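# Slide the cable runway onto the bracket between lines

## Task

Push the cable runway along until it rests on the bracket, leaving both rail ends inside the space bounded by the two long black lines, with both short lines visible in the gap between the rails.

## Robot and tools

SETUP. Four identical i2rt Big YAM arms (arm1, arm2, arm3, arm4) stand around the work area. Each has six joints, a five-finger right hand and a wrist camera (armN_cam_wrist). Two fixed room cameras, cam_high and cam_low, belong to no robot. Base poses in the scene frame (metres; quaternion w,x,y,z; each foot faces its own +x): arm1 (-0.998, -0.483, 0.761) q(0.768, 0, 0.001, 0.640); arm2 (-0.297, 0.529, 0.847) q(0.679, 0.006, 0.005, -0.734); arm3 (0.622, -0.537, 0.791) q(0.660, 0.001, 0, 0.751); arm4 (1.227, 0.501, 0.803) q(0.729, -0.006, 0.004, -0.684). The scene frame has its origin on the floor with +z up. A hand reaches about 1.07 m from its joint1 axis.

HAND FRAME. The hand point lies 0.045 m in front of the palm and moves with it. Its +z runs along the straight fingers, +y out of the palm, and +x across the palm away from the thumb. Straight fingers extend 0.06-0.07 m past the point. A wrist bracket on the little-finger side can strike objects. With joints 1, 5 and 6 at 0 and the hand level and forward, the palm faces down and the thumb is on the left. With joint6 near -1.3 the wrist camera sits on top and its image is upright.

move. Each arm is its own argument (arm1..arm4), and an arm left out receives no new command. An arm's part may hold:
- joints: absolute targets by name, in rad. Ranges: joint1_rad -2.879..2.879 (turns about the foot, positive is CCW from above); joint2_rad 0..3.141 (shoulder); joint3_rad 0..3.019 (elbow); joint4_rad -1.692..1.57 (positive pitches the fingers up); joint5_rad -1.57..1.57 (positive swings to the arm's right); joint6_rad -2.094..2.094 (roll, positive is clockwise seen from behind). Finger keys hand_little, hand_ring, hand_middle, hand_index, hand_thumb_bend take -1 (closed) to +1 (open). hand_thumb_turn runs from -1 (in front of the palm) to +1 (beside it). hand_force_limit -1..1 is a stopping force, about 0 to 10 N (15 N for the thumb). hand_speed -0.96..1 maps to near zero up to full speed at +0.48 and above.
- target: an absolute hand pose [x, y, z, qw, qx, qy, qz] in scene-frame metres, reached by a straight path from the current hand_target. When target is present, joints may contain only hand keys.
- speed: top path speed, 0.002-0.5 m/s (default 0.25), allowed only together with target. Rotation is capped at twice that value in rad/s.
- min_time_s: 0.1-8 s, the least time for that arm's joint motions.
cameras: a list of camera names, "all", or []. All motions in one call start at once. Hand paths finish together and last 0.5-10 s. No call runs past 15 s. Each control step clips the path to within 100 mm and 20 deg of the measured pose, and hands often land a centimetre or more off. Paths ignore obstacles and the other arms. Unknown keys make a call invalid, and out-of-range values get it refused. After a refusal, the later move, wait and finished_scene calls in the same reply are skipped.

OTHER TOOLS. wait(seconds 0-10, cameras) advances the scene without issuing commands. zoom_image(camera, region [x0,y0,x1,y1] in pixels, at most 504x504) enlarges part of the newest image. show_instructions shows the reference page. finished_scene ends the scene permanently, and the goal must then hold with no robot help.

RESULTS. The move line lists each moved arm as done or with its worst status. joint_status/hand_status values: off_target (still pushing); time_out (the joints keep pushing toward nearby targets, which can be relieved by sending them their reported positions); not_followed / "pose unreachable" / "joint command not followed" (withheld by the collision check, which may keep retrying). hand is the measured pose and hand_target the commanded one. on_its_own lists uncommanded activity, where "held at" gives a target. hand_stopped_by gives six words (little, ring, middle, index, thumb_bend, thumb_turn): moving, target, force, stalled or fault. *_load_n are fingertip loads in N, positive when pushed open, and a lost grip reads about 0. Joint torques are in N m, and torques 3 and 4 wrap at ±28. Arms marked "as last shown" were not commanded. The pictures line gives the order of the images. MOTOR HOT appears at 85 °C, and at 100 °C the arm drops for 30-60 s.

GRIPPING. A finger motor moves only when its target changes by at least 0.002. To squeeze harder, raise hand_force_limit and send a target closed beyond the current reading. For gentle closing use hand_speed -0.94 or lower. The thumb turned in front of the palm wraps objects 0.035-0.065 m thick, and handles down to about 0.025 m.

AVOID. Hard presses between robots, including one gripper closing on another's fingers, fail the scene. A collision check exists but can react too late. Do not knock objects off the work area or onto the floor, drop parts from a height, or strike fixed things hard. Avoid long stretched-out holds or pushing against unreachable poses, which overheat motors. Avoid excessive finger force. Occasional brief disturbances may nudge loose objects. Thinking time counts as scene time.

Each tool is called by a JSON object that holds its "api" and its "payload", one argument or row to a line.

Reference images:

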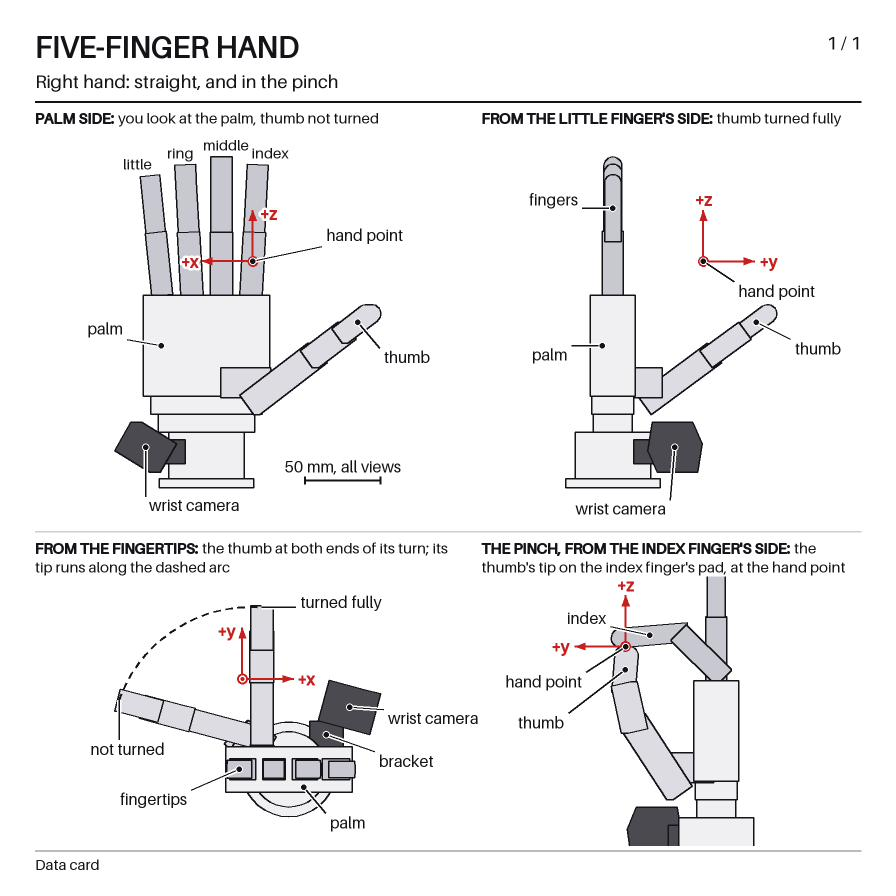

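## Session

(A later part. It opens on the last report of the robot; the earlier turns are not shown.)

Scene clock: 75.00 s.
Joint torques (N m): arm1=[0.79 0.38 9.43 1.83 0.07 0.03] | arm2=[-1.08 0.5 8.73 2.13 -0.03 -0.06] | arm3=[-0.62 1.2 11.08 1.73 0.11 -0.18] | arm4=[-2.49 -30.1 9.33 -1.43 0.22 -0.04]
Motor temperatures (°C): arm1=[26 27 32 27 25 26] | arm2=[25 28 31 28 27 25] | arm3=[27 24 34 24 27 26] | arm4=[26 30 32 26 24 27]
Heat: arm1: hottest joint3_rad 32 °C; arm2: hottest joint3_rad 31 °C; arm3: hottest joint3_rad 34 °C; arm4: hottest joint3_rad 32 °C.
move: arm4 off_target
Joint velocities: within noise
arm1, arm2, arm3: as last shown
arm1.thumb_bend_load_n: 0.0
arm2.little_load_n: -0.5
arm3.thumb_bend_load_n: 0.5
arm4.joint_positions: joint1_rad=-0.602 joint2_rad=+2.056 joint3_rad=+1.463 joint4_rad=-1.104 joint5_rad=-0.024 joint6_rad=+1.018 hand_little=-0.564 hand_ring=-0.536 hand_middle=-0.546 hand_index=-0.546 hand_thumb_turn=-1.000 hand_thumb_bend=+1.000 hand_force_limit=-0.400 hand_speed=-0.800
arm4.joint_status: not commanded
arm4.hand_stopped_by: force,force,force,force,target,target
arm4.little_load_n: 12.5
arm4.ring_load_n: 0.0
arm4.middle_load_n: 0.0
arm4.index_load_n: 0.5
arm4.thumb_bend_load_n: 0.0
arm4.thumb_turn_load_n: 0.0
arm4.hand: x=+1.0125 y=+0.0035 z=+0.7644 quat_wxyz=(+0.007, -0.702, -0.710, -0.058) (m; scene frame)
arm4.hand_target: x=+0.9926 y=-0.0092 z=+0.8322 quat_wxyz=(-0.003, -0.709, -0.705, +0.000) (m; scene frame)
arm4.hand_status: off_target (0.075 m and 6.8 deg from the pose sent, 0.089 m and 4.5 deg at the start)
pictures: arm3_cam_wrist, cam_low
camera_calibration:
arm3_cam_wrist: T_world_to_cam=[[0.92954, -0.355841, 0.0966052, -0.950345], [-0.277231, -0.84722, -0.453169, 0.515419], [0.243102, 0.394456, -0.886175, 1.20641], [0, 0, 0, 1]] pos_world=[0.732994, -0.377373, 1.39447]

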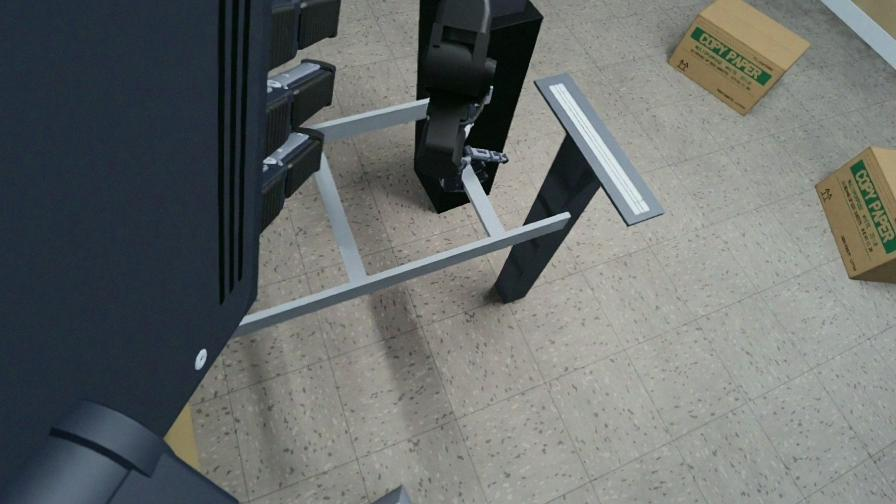

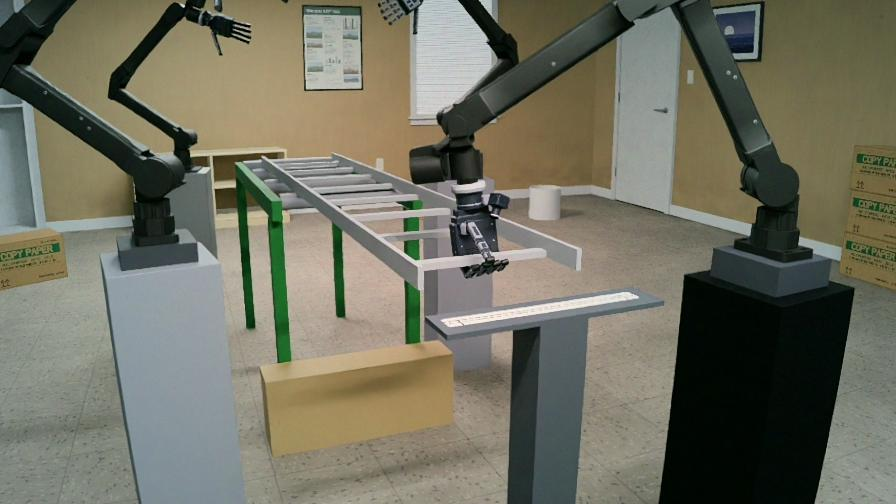

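{"api": "move", "payload": {
  "arm4": {"target": [1.065, -0.006, 0.838, 0, 0.7071, 0.7071, 0], "speed": 0.05},
  "cameras": ["cam_low", "arm3_cam_wrist"]
}}

{"api": "zoom_image", "payload": {
  "camera": "cam_low",
  "region": [370, 200, 600, 360]
}}

{"api": "zoom_image", "payload": {
  "camera": "arm3_cam_wrist",
  "region": [480, 50, 700, 260]
}}

Scene clock: 80.13 s.
Joint torques (N m): arm1=[0.79 0.03 9.4 1.83 0.06 0.03] | arm2=[-0.91 0.38 8.77 2.22 -0.01 -0.02] | arm3=[-0.67 1.26 11.1 1.72 0.11 -0.17] | arm4=[-1.96 -32.97 8.53 -2.26 0.54 -0.19]
Motor temperatures (°C): arm1=[26 27 33 27 25 26] | arm2=[25 28 32 28 27 25] | arm3=[27 24 34 24 27 26] | arm4=[26 31 32 26 24 27]
Heat: arm1: hottest joint3_rad 33 °C; arm2: hottest joint3_rad 32 °C; arm3: hottest joint3_rad 34 °C; arm4: hottest joint3_rad 32 °C.
move: arm4 off_target
Joint velocities: within noise
arm1, arm2, arm3: as last shown
arm3.thumb_bend_load_n: 0.0
arm4.joint_positions: joint1_rad=-0.473 joint2_rad=+1.999 joint3_rad=+1.324 joint4_rad=-1.024 joint5_rad=-0.026 joint6_rad=+1.147 hand_little=-0.563 hand_ring=-0.536 hand_middle=-0.546 hand_index=-0.546 hand_thumb_turn=-1.000 hand_thumb_bend=+1.000 hand_force_limit=-0.400 hand_speed=-0.800
arm4.joint_status: not commanded
arm4.hand_stopped_by: force,force,force,force,target,target
arm4.little_load_n: 16.5
arm4.ring_load_n: 0.0
arm4.middle_load_n: 0.0
arm4.index_load_n: 0.0
arm4.thumb_bend_load_n: 0.0
arm4.thumb_turn_load_n: 0.0
arm4.hand: x=+1.0895 y=+0.0056 z=+0.7505 quat_wxyz=(+0.015, -0.702, -0.710, -0.058) (m; scene frame)
arm4.hand_target: x=+1.0678 y=-0.0045 z=+0.8303 quat_wxyz=(+0.000, -0.708, -0.707, +0.000) (m; scene frame)
arm4.hand_status: off_target (0.092 m and 6.9 deg from the pose sent, 0.091 m and 6.8 deg at the start)
pictures: arm3_cam_wrist, cam_low
camera_calibration:
arm3_cam_wrist: T_world_to_cam=[[0.92954, -0.355841, 0.0966052, -0.950345], [-0.277231, -0.84722, -0.453169, 0.515419], [0.243102, 0.394456, -0.886175, 1.20641], [0, 0, 0, 1]] pos_world=[0.732994, -0.377373, 1.39447]

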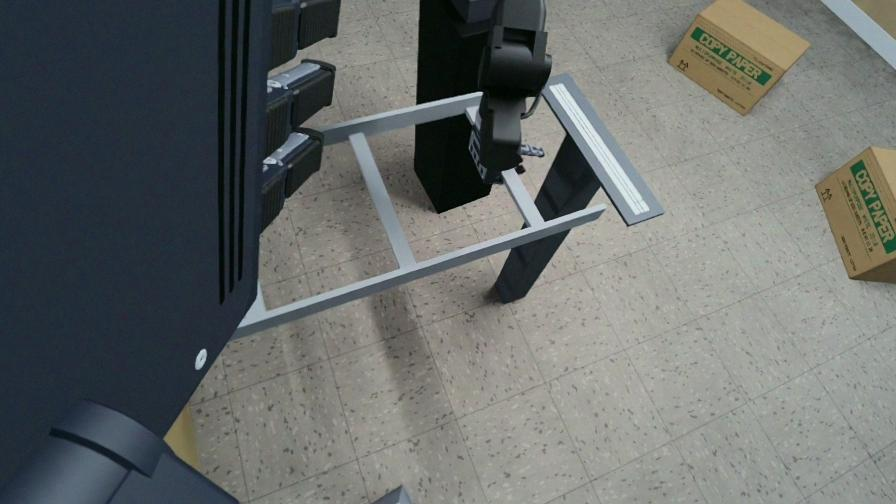

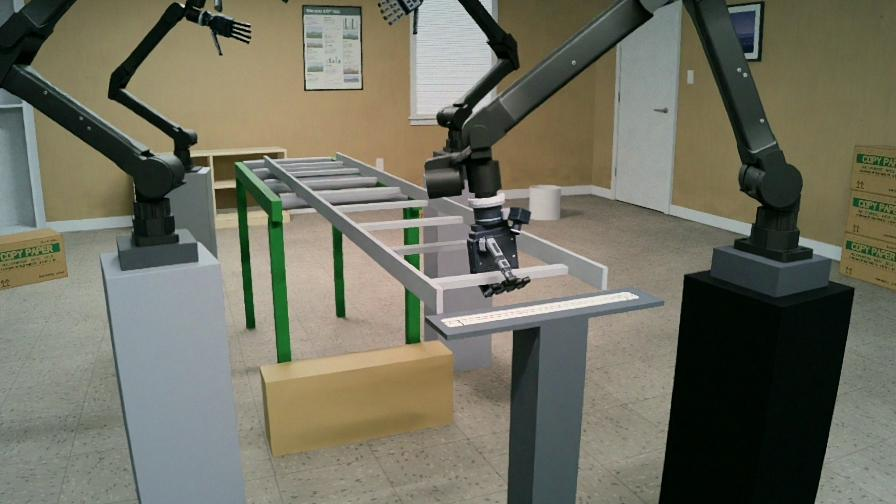

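Scaled by 2.191.

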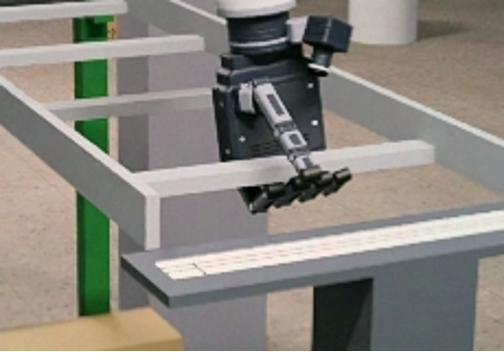

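Scaled by 2.291.

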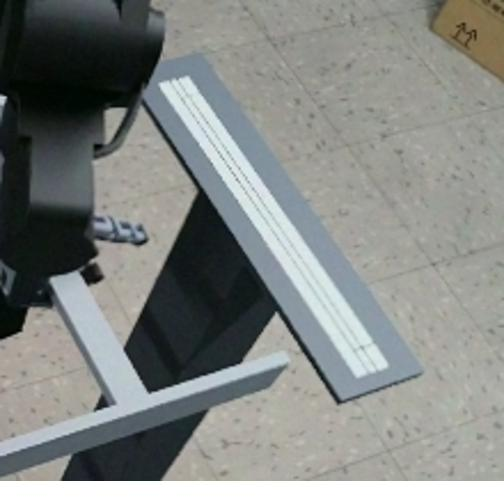

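{"api": "move", "payload": {
  "arm3": {"target": [0.85, -0.04, 0.95, 0, 0.7071, 0.7071, 0], "speed": 0.2},
  "cameras": ["cam_low", "arm3_cam_wrist", "cam_high"]
}}

Scene clock: 87.97 s.
Joint torques (N m): arm1=[1.08 0.21 9.4 1.83 0.06 0.01] | arm2=[-0.73 0.03 8.8 2.06 0 -0.07] | arm3=[0.62 -17.32 13.85 -0.9 0.3 -0.35] | arm4=[-2.37 -33.14 8.53 -2.36 0.46 -0.15]
Motor temperatures (°C): arm1=[26 27 33 27 25 26] | arm2=[25 28 32 28 27 25] | arm3=[27 24 35 24 27 26] | arm4=[26 31 33 26 25 27]
Heat: arm1: hottest joint3_rad 33 °C; arm2: hottest joint3_rad 32 °C; arm3: hottest joint3_rad 35 °C; arm4: hottest joint3_rad 33 °C.
move: arm3 off_target
Joint velocities: within noise
arm1, arm2, arm4: as last shown
arm2.little_load_n: 0.0
arm3.joint_positions: joint1_rad=-0.442 joint2_rad=+1.786 joint3_rad=+1.614 joint4_rad=-1.404 joint5_rad=-0.003 joint6_rad=-1.848 hand_little=+1.000 hand_ring=+1.000 hand_middle=+1.000 hand_index=+1.000 hand_thumb_turn=+1.000 hand_thumb_bend=+1.000 hand_force_limit=+0.000 hand_speed=-0.800
arm3.joint_status: not commanded
arm3.hand_stopped_by: target,target,target,target,target,target
arm3.little_load_n: 0.0
arm3.ring_load_n: 0.0
arm3.middle_load_n: 0.0
arm3.index_load_n: 0.0
arm3.thumb_bend_load_n: 0.0
arm3.thumb_turn_load_n: 0.0
arm3.hand: x=+0.8491 y=-0.0525 z=+0.9444 quat_wxyz=(-0.001, +0.720, +0.694, -0.003) (m; scene frame)
arm3.hand_target: x=+0.8496 y=-0.0413 z=+0.9516 quat_wxyz=(+0.000, +0.710, +0.705, +0.001) (m; scene frame)
arm3.hand_status: off_target (0.014 m and 2.1 deg from the pose sent, 0.456 m and 66.2 deg at the start)
pictures: arm3_cam_wrist, cam_high, cam_low
camera_calibration:
arm3_cam_wrist: T_world_to_cam=[[0.974777, 0.221204, -0.0296326, -0.785855], [0.205362, -0.837025, 0.507165, -0.694772], [0.0873835, -0.500458, -0.86134, 0.832178], [0, 0, 0, 1]] pos_world=[0.835995, 0.00876241, 1.04586]

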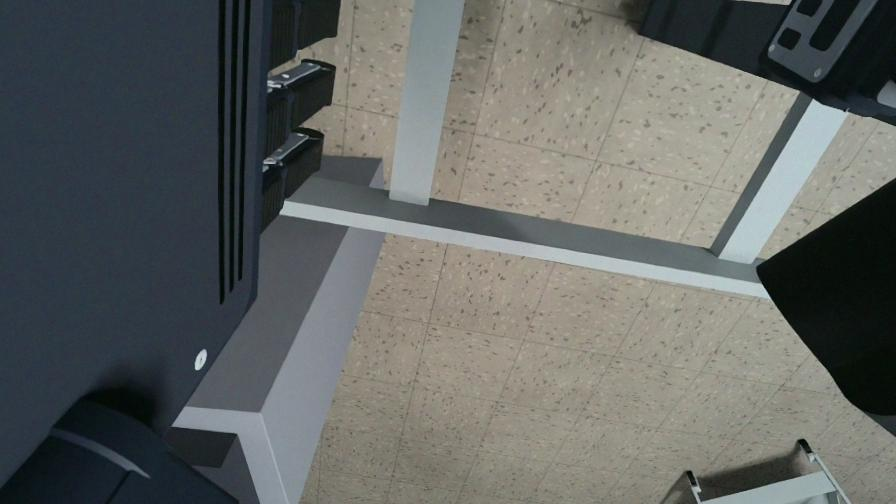

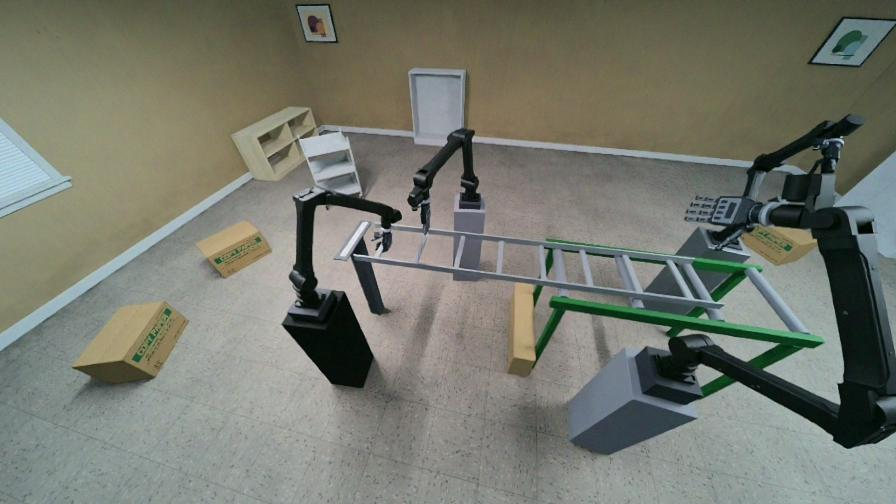

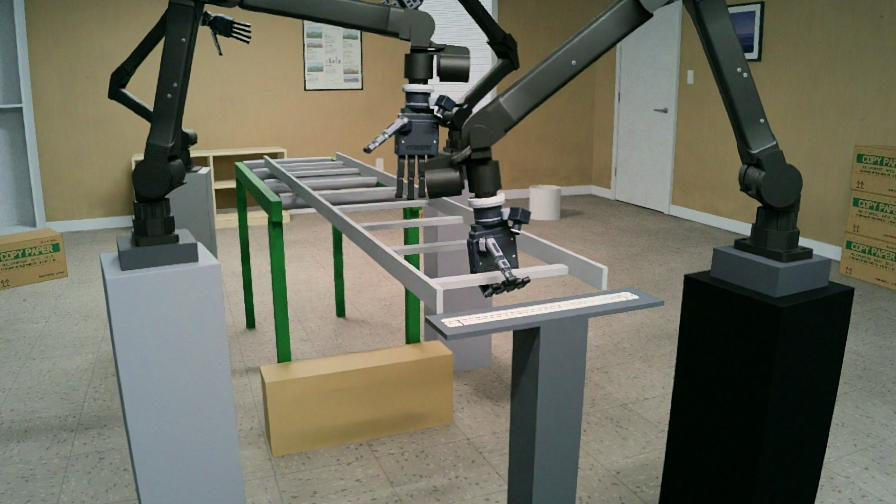

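{"api": "move", "payload": {
  "arm3": {"target": [0.851, -0.03, 0.80, 0, 0.7071, 0.7071, 0], "speed": 0.12},
  "cameras": ["cam_low", "arm3_cam_wrist"]
}}

{"api": "zoom_image", "payload": {
  "camera": "cam_low",
  "region": [340, 110, 540, 330]
}}

Scene clock: 90.70 s.
Joint torques (N m): arm1=[0.44 0.32 9.43 1.81 0.07 0.05] | arm2=[-1.2 0.67 8.8 1.99 -0.02 -0.03] | arm3=[0.73 -17.96 9.18 0.7 0.24 -0.35] | arm4=[-1.61 -33.26 8.57 -2.24 0.46 -0.19]
Motor temperatures (°C): arm1=[26 27 33 27 25 26] | arm2=[25 28 32 28 27 25] | arm3=[27 25 35 24 27 26] | arm4=[26 31 33 26 25 27]
Heat: arm1: hottest joint3_rad 33 °C; arm2: hottest joint3_rad 32 °C; arm3: hottest joint3_rad 35 °C; arm4: hottest joint3_rad 33 °C.
move: arm3 off_target
Joint velocities: within noise
arm1, arm2, arm4: as last shown
arm1.ring_load_n: 0.5
arm2.thumb_turn_load_n: 0.5
arm3.joint_positions: joint1_rad=-0.440 joint2_rad=+1.935 joint3_rad=+1.462 joint4_rad=-1.102 joint5_rad=-0.003 joint6_rad=-1.851 hand_little=+1.000 hand_ring=+1.000 hand_middle=+1.000 hand_index=+1.000 hand_thumb_turn=+1.000 hand_thumb_bend=+1.000 hand_force_limit=+0.000 hand_speed=-0.800
arm3.joint_status: not commanded
arm3.hand_stopped_by: target,target,target,target,target,target
arm3.little_load_n: 0.0
arm3.ring_load_n: 0.0
arm3.middle_load_n: 0.0
arm3.index_load_n: 0.0
arm3.thumb_bend_load_n: 0.0
arm3.thumb_turn_load_n: 0.0
arm3.hand: x=+0.8528 y=-0.0373 z=+0.8100 quat_wxyz=(-0.001, +0.718, +0.696, -0.002) (m; scene frame)
arm3.hand_target: x=+0.8508 y=-0.0304 z=+0.8000 quat_wxyz=(+0.000, +0.707, +0.707, +0.000) (m; scene frame)
arm3.hand_status: off_target (0.013 m and 1.8 deg from the pose sent, 0.146 m and 2.1 deg at the start)
arm4.middle_load_n: 0.5
pictures: arm3_cam_wrist, cam_low
camera_calibration:
arm3_cam_wrist: T_world_to_cam=[[0.973669, 0.226108, -0.0290341, -0.796216], [0.20937, -0.836588, 0.506246, -0.617256], [0.0901767, -0.498995, -0.8619, 0.721894], [0, 0, 0, 1]] pos_world=[0.839389, 0.0238635, 0.911566]

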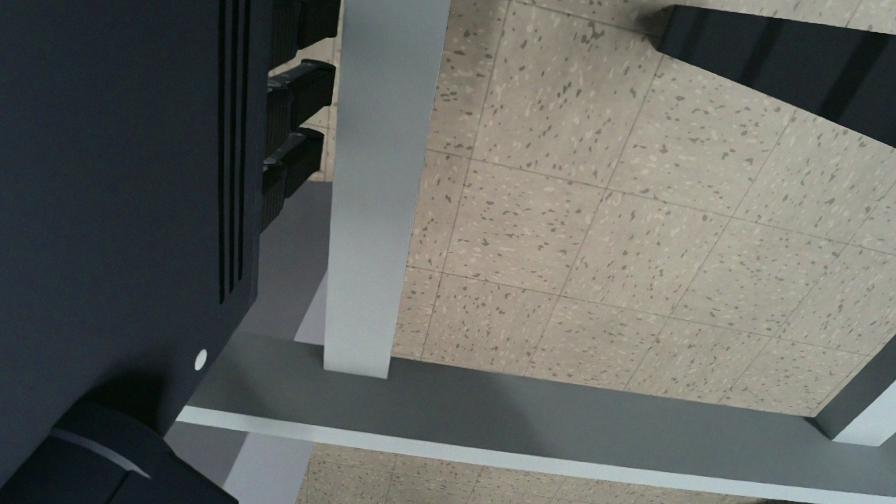

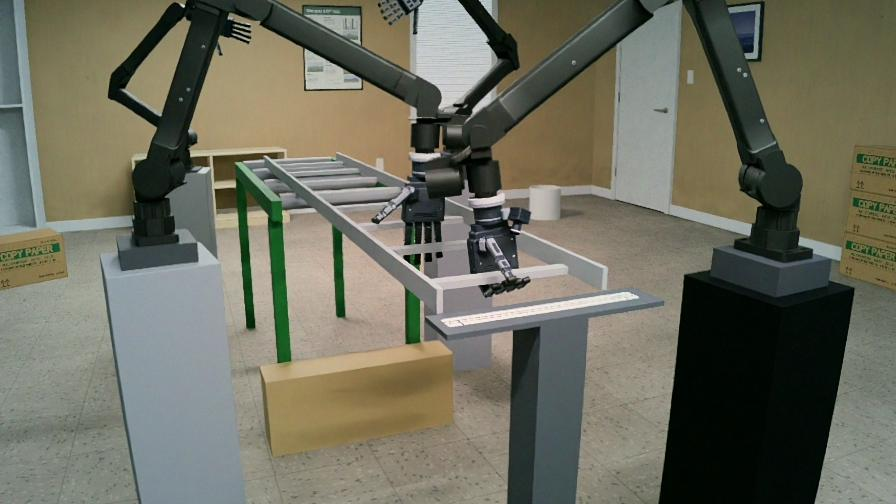

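Scaled by 2.291.

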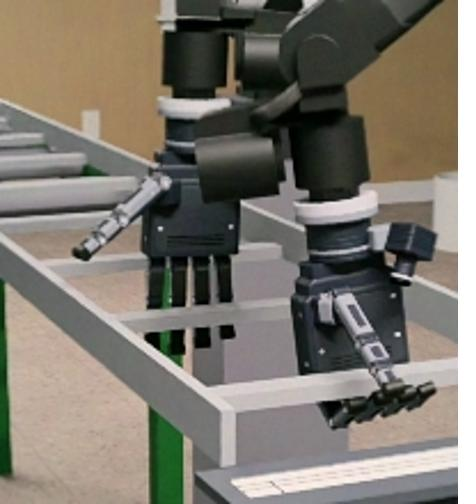

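{"api": "move", "payload": {
  "arm3": {"target": [0.847, -0.025, 0.771, 0, 0.7071, 0.7071, 0], "speed": 0.06},
  "cameras": []
}}

{"api": "move", "payload": {
  "arm3": {"joints": {"hand_little": -0.1, "hand_ring": -0.1, "hand_middle": -0.1, "hand_index": -0.1, "hand_thumb_turn": -1.0, "hand_speed": -0.7, "hand_force_limit": -0.2}},
  "cameras": ["arm3_cam_wrist", "cam_low"]
}}

{"api": "zoom_image", "payload": {
  "camera": "cam_low",
  "region": [340, 110, 540, 330]
}}

Scene clock: 93.10 s.
Joint torques (N m): arm1=[0.79 -0.03 9.5 1.84 0.08 0.05] | arm2=[-1.26 0.44 8.81 2.17 -0.05 -0.07] | arm3=[0.67 -18.32 8.81 0.7 0.24 -0.27] | arm4=[-2.26 -32.91 8.51 -1.98 0.49 -0.16]
Motor temperatures (°C): arm1=[26 27 33 27 25 26] | arm2=[25 28 32 28 27 25] | arm3=[27 25 34 24 27 26] | arm4=[26 31 33 26 25 27]
Heat: arm1: hottest joint3_rad 33 °C; arm2: hottest joint3_rad 32 °C; arm3: hottest joint3_rad 34 °C; arm4: hottest joint3_rad 33 °C.
move: arm3 off_target
Joint velocities: within noise
arm1.joint_positions: joint1_rad=-0.142 joint2_rad=+0.620 joint3_rad=+1.415 joint4_rad=-1.151 joint5_rad=+0.048 joint6_rad=-1.153 hand_little=+1.000 hand_ring=+1.000 hand_middle=+1.000 hand_index=+1.000 hand_thumb_turn=+1.000 hand_thumb_bend=+1.000 hand_force_limit=+0.000 hand_speed=-0.800
arm1.joint_status: not commanded
arm1.hand_stopped_by: target,target,target,target,target,target
arm1.little_load_n: 0.0
arm1.ring_load_n: 0.0
arm1.middle_load_n: 0.0
arm1.index_load_n: 0.0
arm1.thumb_bend_load_n: 0.0
arm1.thumb_turn_load_n: 0.0
arm1.hand: x=-0.8670 y=-0.2603 z=+1.2965 quat_wxyz=(-0.409, +0.758, +0.318, +0.397) (m; scene frame)
arm1.hand_target: x=-0.8678 y=-0.2625 z=+1.3083 quat_wxyz=(-0.417, +0.751, +0.315, +0.404) (m; scene frame)
arm1.hand_status: not commanded
arm2.joint_positions: joint1_rad=+0.381 joint2_rad=+0.615 joint3_rad=+1.325 joint4_rad=-1.250 joint5_rad=-0.033 joint6_rad=-1.280 hand_little=+1.000 hand_ring=+1.000 hand_middle=+1.000 hand_index=+1.000 hand_thumb_turn=+1.000 hand_thumb_bend=+1.000 hand_force_limit=+0.000 hand_speed=-0.800
arm2.joint_status: not commanded
arm2.hand_stopped_by: target,target,target,target,target,target
arm2.little_load_n: 0.0
arm2.ring_load_n: 0.0
arm2.middle_load_n: -0.5
arm2.index_load_n: 0.0
arm2.thumb_bend_load_n: 0.0
arm2.thumb_turn_load_n: 0.0
arm2.hand: x=-0.2646 y=+0.2716 z=+1.3177 quat_wxyz=(+0.213, +0.626, -0.609, +0.438) (m; scene frame)
arm2.hand_target: x=-0.2649 y=+0.2725 z=+1.3273 quat_wxyz=(+0.217, +0.623, -0.605, +0.446) (m; scene frame)
arm2.hand_status: not commanded
arm3.joint_positions: joint1_rad=-0.430 joint2_rad=+1.978 joint3_rad=+1.450 joint4_rad=-1.043 joint5_rad=-0.003 joint6_rad=-1.851 hand_little=+1.000 hand_ring=+1.000 hand_middle=+1.000 hand_index=+1.000 hand_thumb_turn=+1.000 hand_thumb_bend=+1.000 hand_force_limit=+0.000 hand_speed=-0.800
arm3.joint_status: not commanded
arm3.hand_stopped_by: target,target,target,target,target,target
arm3.little_load_n: 0.0
arm3.ring_load_n: 0.0
arm3.middle_load_n: -0.5
arm3.index_load_n: 0.0
arm3.thumb_bend_load_n: 0.0
arm3.thumb_turn_load_n: 0.0
arm3.hand: x=+0.8493 y=-0.0301 z=+0.7830 quat_wxyz=(-0.002, +0.715, +0.699, +0.000) (m; scene frame)
arm3.hand_target: x=+0.8469 y=-0.0253 z=+0.7713 quat_wxyz=(+0.000, +0.707, +0.707, +0.000) (m; scene frame)
arm3.hand_status: off_target (0.013 m and 1.3 deg from the pose sent, 0.041 m and 1.8 deg at the start)
arm4: as last shown
arm4.little_load_n: 17.0
arm4.ring_load_n: 0.5
pictures: none
No camera images: "cameras" was empty.

Scene clock: 97.03 s.
Joint torques (N m): arm1=[0.62 0.15 9.31 1.84 0.07 0.04] | arm2=[-1.14 0.85 8.8 2.07 -0.02 -0.06] | arm3=[0.67 -18.61 8.85 0.68 0.27 -0.27] | arm4=[-2.55 -32.85 8.44 -2.19 0.51 -0.16]
Motor temperatures (°C): arm1=[26 27 33 27 25 26] | arm2=[25 28 32 28 27 25] | arm3=[27 26 34 24 27 26] | arm4=[26 32 33 26 25 27]
Heat: arm1: hottest joint3_rad 33 °C; arm2: hottest joint3_rad 32 °C; arm3: hottest joint3_rad 34 °C; arm4: hottest joint3_rad 33 °C.
move: arm3 done
Joint velocities: within noise
arm1, arm2, arm4: as last shown
arm2.middle_load_n: 0.0
arm3.joint_positions: joint1_rad=-0.429 joint2_rad=+1.981 joint3_rad=+1.450 joint4_rad=-1.043 joint5_rad=-0.003 joint6_rad=-1.860 hand_little=-0.100 hand_ring=-0.100 hand_middle=-0.100 hand_index=-0.100 hand_thumb_turn=-1.000 hand_thumb_bend=+1.000 hand_force_limit=-0.200 hand_speed=-0.700
arm3.joint_status: all done
arm3.hand_stopped_by: target,target,target,target,target,target
arm3.little_load_n: 0.0
arm3.ring_load_n: 0.0
arm3.middle_load_n: 0.0
arm3.index_load_n: 0.5
arm3.thumb_bend_load_n: 0.0
arm3.thumb_turn_load_n: -0.5
arm3.hand: x=+0.8493 y=-0.0301 z=+0.7813 quat_wxyz=(-0.002, +0.711, +0.703, -0.002) (m; scene frame)
arm3.hand_target: x=+0.8471 y=-0.0249 z=+0.7713 quat_wxyz=(+0.000, +0.704, +0.710, +0.000) (m; scene frame)
arm3.hand_status: not commanded
arm4.joint_positions: joint1_rad=-0.473 joint2_rad=+1.996 joint3_rad=+1.324 joint4_rad=-1.026 joint5_rad=-0.026 joint6_rad=+1.146 hand_little=-0.563 hand_ring=-0.536 hand_middle=-0.546 hand_index=-0.546 hand_thumb_turn=-1.000 hand_thumb_bend=+1.000 hand_force_limit=-0.400 hand_speed=-0.800
arm4.little_load_n: 16.5
arm4.ring_load_n: 0.0
arm4.middle_load_n: 0.0
arm4.hand: x=+1.0896 y=+0.0057 z=+0.7517 quat_wxyz=(+0.015, -0.701, -0.711, -0.058) (m; scene frame)
arm4.hand_target: x=+1.0681 y=-0.0040 z=+0.8304 quat_wxyz=(+0.001, -0.707, -0.707, +0.000) (m; scene frame)
pictures: arm3_cam_wrist, cam_low
camera_calibration:
arm3_cam_wrist: T_world_to_cam=[[0.969082, 0.245067, -0.0286658, -0.790972], [0.225537, -0.832698, 0.505714, -0.609162], [0.100064, -0.496544, -0.862225, 0.692951], [0, 0, 0, 1]] pos_world=[0.834566, 0.0306737, 0.882867]

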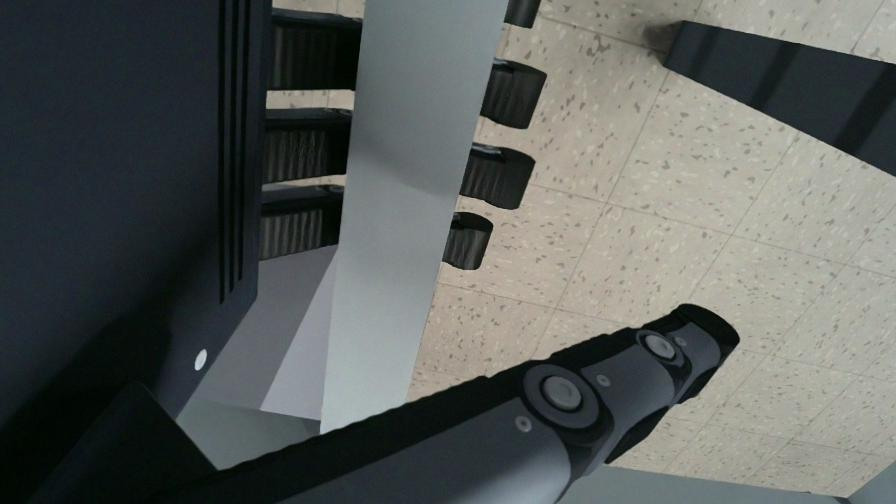

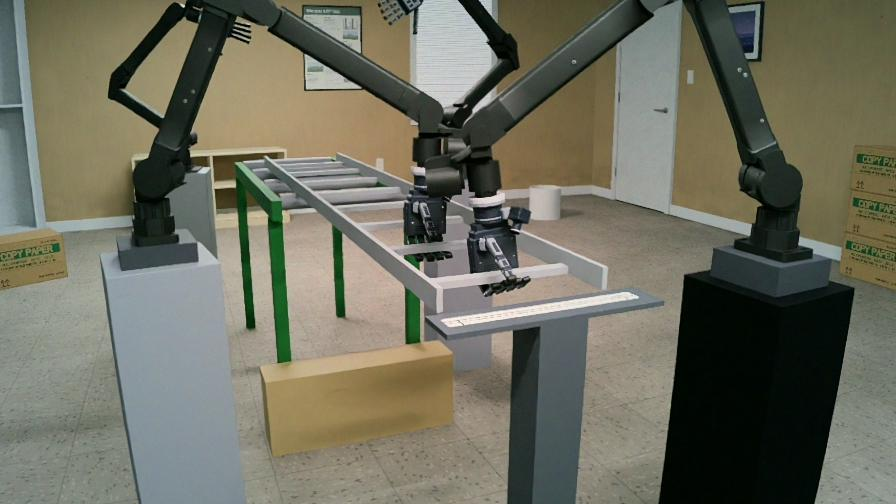

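Scaled by 2.291.

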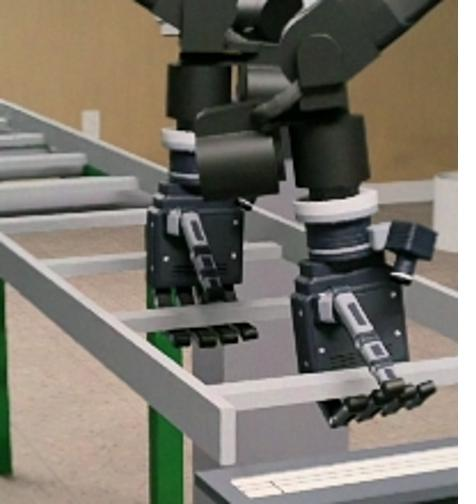

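{"api": "move", "payload": {
  "arm3": {"joints": {"hand_little": -0.56, "hand_ring": -0.56, "hand_middle": -0.56, "hand_index": -0.56, "hand_speed": -0.9, "hand_force_limit": -0.2}},
  "cameras": ["arm3_cam_wrist", "cam_low"]
}}

{"api": "zoom_image", "payload": {
  "camera": "cam_low",
  "region": [340, 110, 540, 330]
}}

Scene clock: 100.77 s.
Joint torques (N m): arm1=[0.85 0.26 9.42 1.81 0.06 0.03] | arm2=[-0.97 0.03 8.83 2.14 -0.04 -0.04] | arm3=[0.73 -20.84 9.39 0.35 0.26 -0.27] | arm4=[-2.14 -30.62 8.79 -2.1 0.27 -0.18]
Motor temperatures (°C): arm1=[26 27 33 27 25 26] | arm2=[25 28 32 28 27 25] | arm3=[27 27 34 24 27 26] | arm4=[26 32 33 26 25 27]
Heat: arm1: hottest joint3_rad 33 °C; arm2: hottest joint3_rad 32 °C; arm3: hottest joint3_rad 34 °C; arm4: hottest joint3_rad 33 °C.
move: arm3 off_target
Joint velocities: within noise
arm1, arm2, arm4: as last shown
arm2.index_load_n: 0.5
arm3.joint_positions: joint1_rad=-0.429 joint2_rad=+2.004 joint3_rad=+1.442 joint4_rad=-1.036 joint5_rad=-0.003 joint6_rad=-1.862 hand_little=-0.560 hand_ring=-0.560 hand_middle=-0.560 hand_index=-0.480 hand_thumb_turn=-1.000 hand_thumb_bend=+1.000 hand_force_limit=-0.200 hand_speed=-0.900
arm3.joint_status: hand_index off_target (ended at -0.480, target -0.560); the others done
arm3.hand_stopped_by: target,target,target,force,target,target
arm3.little_load_n: 0.0
arm3.ring_load_n: 0.0
arm3.middle_load_n: 0.5
arm3.index_load_n: 0.0
arm3.thumb_bend_load_n: 0.0
arm3.thumb_turn_load_n: 0.0
arm3.hand: x=+0.8478 y=-0.0349 z=+0.7664 quat_wxyz=(+0.004, +0.711, +0.703, -0.012) (m; scene frame)
arm3.hand_target: x=+0.8472 y=-0.0247 z=+0.7713 quat_wxyz=(+0.000, +0.703, +0.711, +0.000) (m; scene frame)
arm3.hand_status: not commanded
arm4.joint_positions: joint1_rad=-0.475 joint2_rad=+1.982 joint3_rad=+1.321 joint4_rad=-1.026 joint5_rad=-0.020 joint6_rad=+1.146 hand_little=-0.564 hand_ring=-0.536 hand_middle=-0.546 hand_index=-0.546 hand_thumb_turn=-1.000 hand_thumb_bend=+1.000 hand_force_limit=-0.400 hand_speed=-0.800
arm4.little_load_n: 14.0
arm4.index_load_n: 0.5
arm4.thumb_turn_load_n: -0.5
arm4.hand: x=+1.0874 y=+0.0055 z=+0.7571 quat_wxyz=(+0.016, -0.702, -0.710, -0.052) (m; scene frame)
arm4.hand_target: x=+1.0680 y=-0.0039 z=+0.8303 quat_wxyz=(+0.001, -0.707, -0.707, +0.000) (m; scene frame)
pictures: arm3_cam_wrist, cam_low
camera_calibration:
arm3_cam_wrist: T_world_to_cam=[[0.968452, 0.245806, -0.0409796, -0.778862], [0.230436, -0.820743, 0.522762, -0.622158], [0.0948646, -0.515714, -0.851493, 0.673421], [0, 0, 0, 1]] pos_world=[0.833774, 0.0281096, 0.866736]

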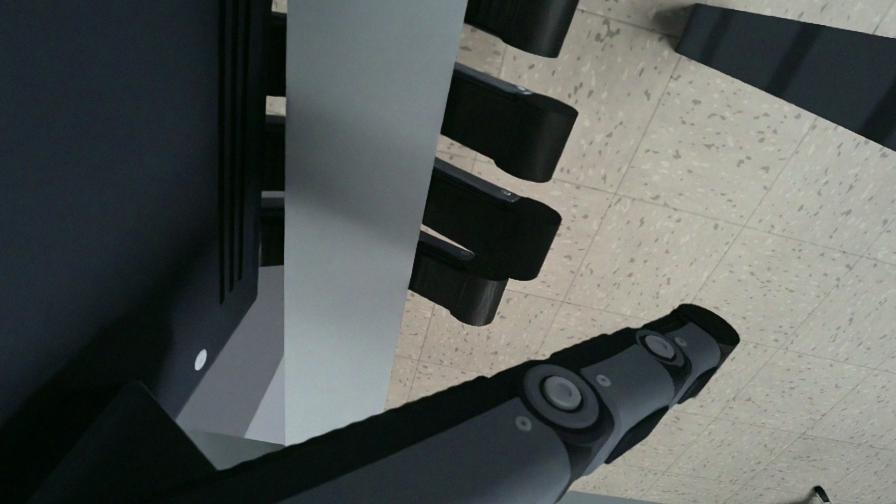

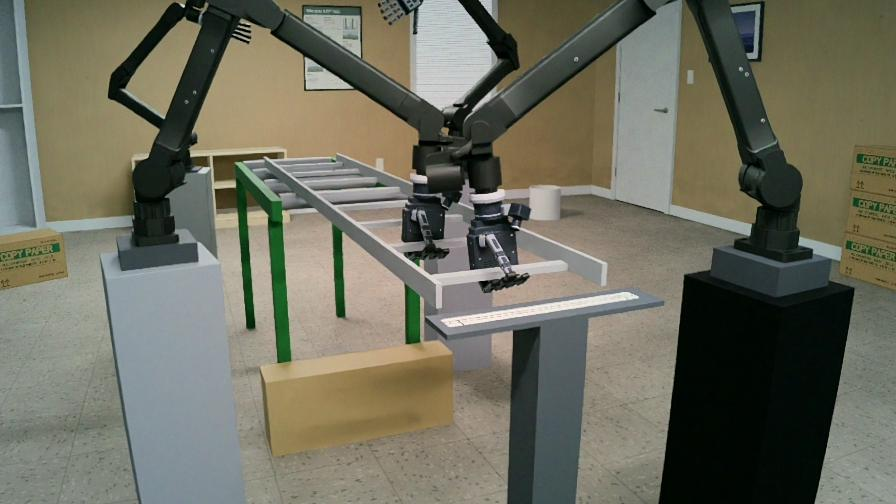

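Scaled by 2.291.

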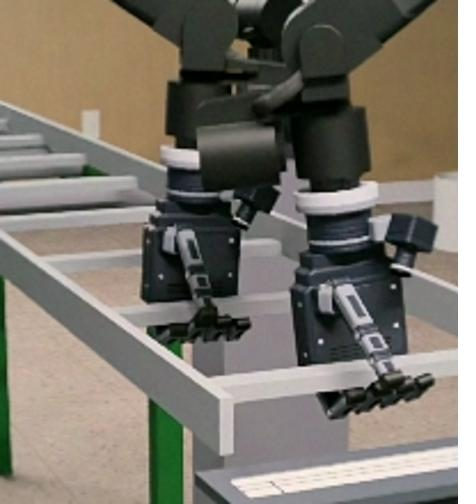

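{"api": "move", "payload": {
  "arm3": {"target": [0.85, -0.025, 0.83, 0, 0.7071, 0.7071, 0], "speed": 0.05},
  "cameras": ["cam_low"]
}}

{"api": "zoom_image", "payload": {
  "camera": "cam_low",
  "region": [340, 110, 540, 330]
}}

Scene clock: 102.83 s.
Joint torques (N m): arm1=[0.56 -0.21 9.39 1.83 0.07 0.05] | arm2=[-0.85 0.73 8.69 2.18 -0.04 -0.04] | arm3=[0.26 -25.99 13.55 -2.28 0.29 -0.22] | arm4=[-1.44 -29.1 8.99 -2.18 0.14 -0.16]
Motor temperatures (°C): arm1=[26 27 34 27 25 26] | arm2=[25 28 32 28 27 25] | arm3=[27 27 34 24 27 26] | arm4=[26 32 33 26 25 27]
Heat: arm1: hottest joint3_rad 34 °C; arm2: hottest joint3_rad 32 °C; arm3: hottest joint3_rad 34 °C; arm4: hottest joint3_rad 33 °C.
move: arm3 off_target
Joint velocities: within noise
arm1, arm2, arm4: as last shown
arm2.index_load_n: 0.0
arm3.joint_positions: joint1_rad=-0.429 joint2_rad=+1.990 joint3_rad=+1.450 joint4_rad=-1.083 joint5_rad=-0.003 joint6_rad=-1.862 hand_little=-0.560 hand_ring=-0.560 hand_middle=-0.559 hand_index=-0.480 hand_thumb_turn=-1.000 hand_thumb_bend=+1.000 hand_force_limit=-0.200 hand_speed=-0.900
arm3.joint_status: not commanded
arm3.hand_stopped_by: target,target,target,force,target,target
arm3.little_load_n: 0.0
arm3.ring_load_n: 0.0
arm3.middle_load_n: 2.5
arm3.index_load_n: 1.0
arm3.thumb_bend_load_n: 0.0
arm3.thumb_turn_load_n: 0.0
arm3.hand: x=+0.8458 y=-0.0413 z=+0.7774 quat_wxyz=(+0.010, +0.711, +0.703, -0.023) (m; scene frame)
arm3.hand_target: x=+0.8506 y=-0.0236 z=+0.8286 quat_wxyz=(-0.003, +0.707, +0.707, +0.007) (m; scene frame)
arm3.hand_status: off_target (0.055 m and 3.0 deg from the pose sent, 0.064 m and 1.6 deg at the start)
arm4.joint_positions: joint1_rad=-0.484 joint2_rad=+1.964 joint3_rad=+1.321 joint4_rad=-1.026 joint5_rad=-0.012 joint6_rad=+1.146 hand_little=-0.564 hand_ring=-0.536 hand_middle=-0.546 hand_index=-0.546 hand_thumb_turn=-1.000 hand_thumb_bend=+1.000 hand_force_limit=-0.400 hand_speed=-0.800
arm4.little_load_n: 8.5
arm4.index_load_n: 0.0
arm4.thumb_turn_load_n: 0.5
arm4.hand: x=+1.0805 y=+0.0045 z=+0.7658 quat_wxyz=(+0.016, -0.705, -0.708, -0.042) (m; scene frame)
arm4.hand_target: x=+1.0674 y=-0.0037 z=+0.8301 quat_wxyz=(+0.002, -0.707, -0.707, +0.000) (m; scene frame)
pictures: cam_low

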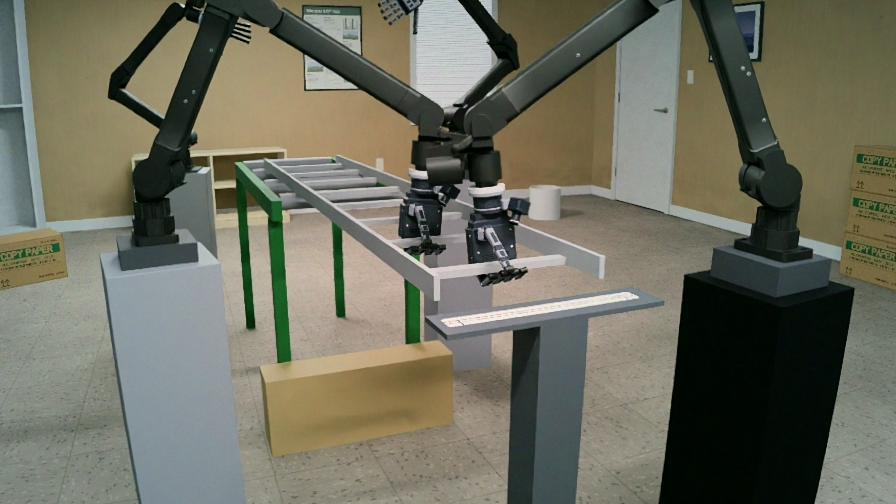

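Scaled by 2.291.

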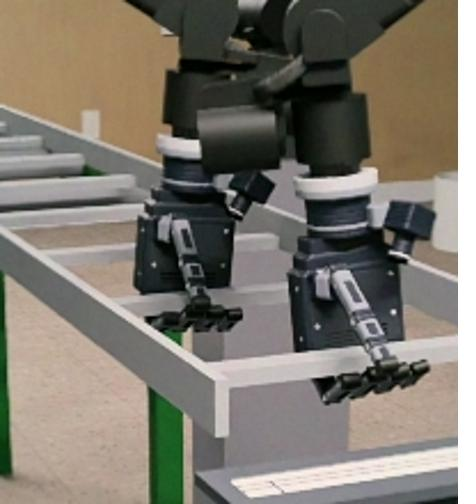

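{"api": "move", "payload": {
  "arm3": {"target": [0.852, -0.025, 0.86, 0, 0.7071, 0.7071, 0], "speed": 0.05},
  "arm4": {"target": [1.068, -0.004, 0.855, 0, 0.7071, 0.7071, 0], "speed": 0.05},
  "cameras": ["cam_low", "arm3_cam_wrist", "arm4_cam_wrist"]
}}

{"api": "zoom_image", "payload": {
  "camera": "cam_low",
  "region": [370, 200, 600, 360]
}}

Scene clock: 104.93 s.
Joint torques (N m): arm1=[0.67 0.15 9.35 1.85 0.07 0.07] | arm2=[-1.2 0.15 8.72 2.22 -0.04 -0.05] | arm3=[-0.03 -28.63 15.43 -4.21 0.37 -0.2] | arm4=[-0.97 -30.33 10.28 -3.36 -0.02 -0.26]
Motor temperatures (°C): arm1=[26 27 34 27 25 26] | arm2=[25 28 32 28 27 25] | arm3=[27 28 34 24 27 26] | arm4=[26 33 33 26 25 27]
Heat: arm1: hottest joint3_rad 34 °C; arm2: hottest joint3_rad 32 °C; arm3: hottest joint3_rad 34 °C; arm4: hottest joint2_rad 33 °C.
move: arm3 off_target; arm4 off_target
Joint velocities: within noise
arm1, arm2: as last shown
arm3.joint_positions: joint1_rad=-0.429 joint2_rad=+1.988 joint3_rad=+1.461 joint4_rad=-1.108 joint5_rad=-0.005 joint6_rad=-1.868 hand_little=-0.560 hand_ring=-0.560 hand_middle=-0.559 hand_index=-0.479 hand_thumb_turn=-1.000 hand_thumb_bend=+1.000 hand_force_limit=-0.200 hand_speed=-0.900
arm3.joint_status: not commanded
arm3.hand_stopped_by: target,target,target,force,target,target
arm3.little_load_n: 0.0
arm3.ring_load_n: 0.0
arm3.middle_load_n: 5.0
arm3.index_load_n: 2.5
arm3.thumb_bend_load_n: 0.0
arm3.thumb_turn_load_n: 0.0
arm3.hand: x=+0.8452 y=-0.0423 z=+0.7820 quat_wxyz=(+0.012, +0.708, +0.705, -0.029) (m; scene frame)
arm3.hand_target: x=+0.8514 y=-0.0281 z=+0.8560 quat_wxyz=(-0.001, +0.707, +0.707, +0.002) (m; scene frame)
arm3.hand_status: off_target (0.080 m and 3.6 deg from the pose sent, 0.084 m and 3.0 deg at the start)
arm4.joint_positions: joint1_rad=-0.484 joint2_rad=+1.955 joint3_rad=+1.321 joint4_rad=-1.027 joint5_rad=-0.004 joint6_rad=+1.146 hand_little=-0.564 hand_ring=-0.536 hand_middle=-0.546 hand_index=-0.546 hand_thumb_turn=-1.000 hand_thumb_bend=+1.000 hand_force_limit=-0.400 hand_speed=-0.800
arm4.joint_status: not commanded
arm4.hand_stopped_by: force,force,force,force,target,target
arm4.little_load_n: 9.0
arm4.ring_load_n: 0.5
arm4.middle_load_n: 0.0
arm4.index_load_n: 0.0
arm4.thumb_bend_load_n: 0.0
arm4.thumb_turn_load_n: 0.0
arm4.hand: x=+1.0789 y=+0.0044 z=+0.7694 quat_wxyz=(+0.018, -0.705, -0.708, -0.037) (m; scene frame)
arm4.hand_target: x=+1.0686 y=-0.0021 z=+0.8470 quat_wxyz=(+0.004, -0.707, -0.707, +0.002) (m; scene frame)
arm4.hand_status: off_target (0.087 m and 4.8 deg from the pose sent, 0.090 m and 5.1 deg at the start)
pictures: arm3_cam_wrist, arm4_cam_wrist, cam_low
camera_calibration:
arm3_cam_wrist: T_world_to_cam=[[0.966283, 0.24988, -0.0621088, -0.755396], [0.242244, -0.800501, 0.548193, -0.664789], [0.087264, -0.544755, -0.834043, 0.674749], [0, 0, 0, 1]] pos_world=[0.832086, 0.0241662, 0.880285]
arm4_cam_wrist: T_world_to_cam=[[0.961249, 0.260971, 0.0888522, -1.11229], [0.208804, -0.899649, 0.383448, -0.508942], [0.180005, -0.350036, -0.919278, 0.626605], [0, 0, 0, 1]] pos_world=[1.06267, 0.0517412, 0.870007]

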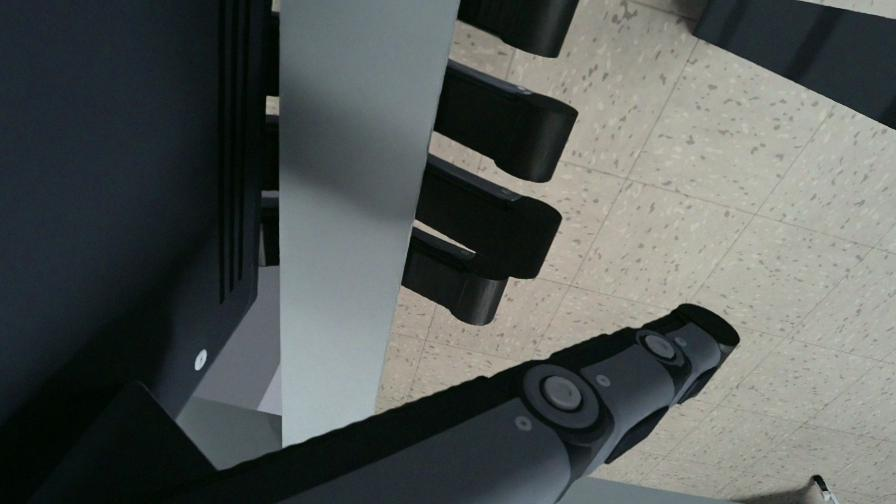

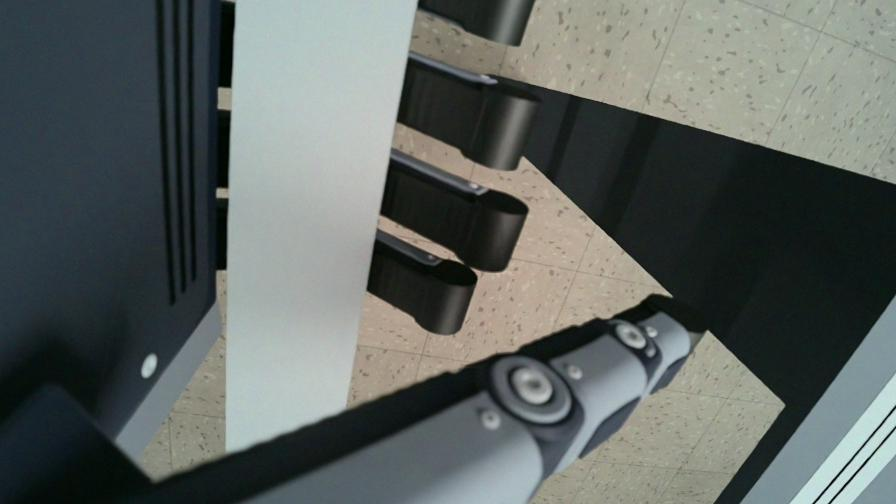

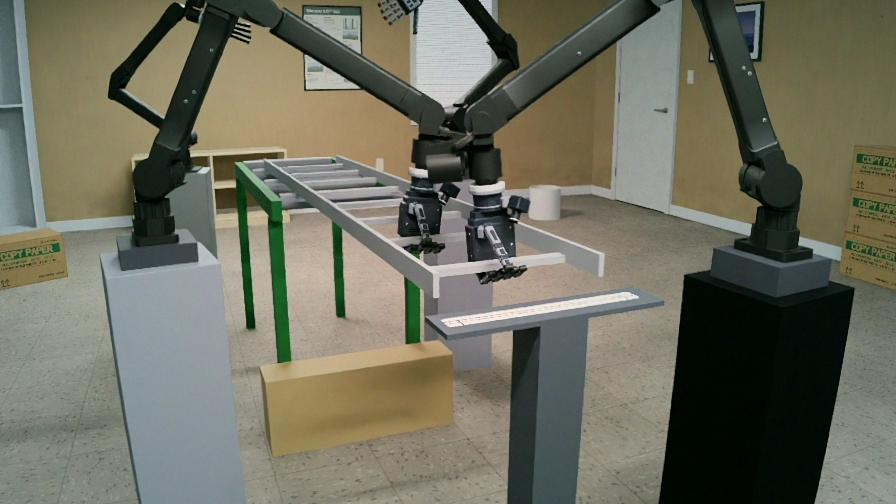

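Scaled by 2.191.

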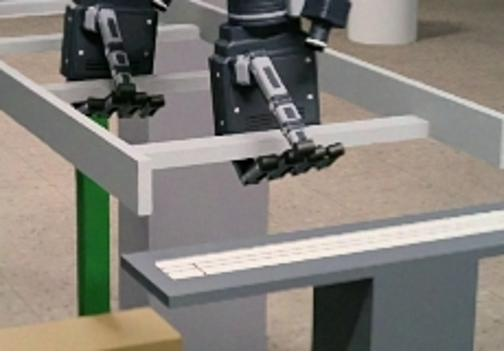

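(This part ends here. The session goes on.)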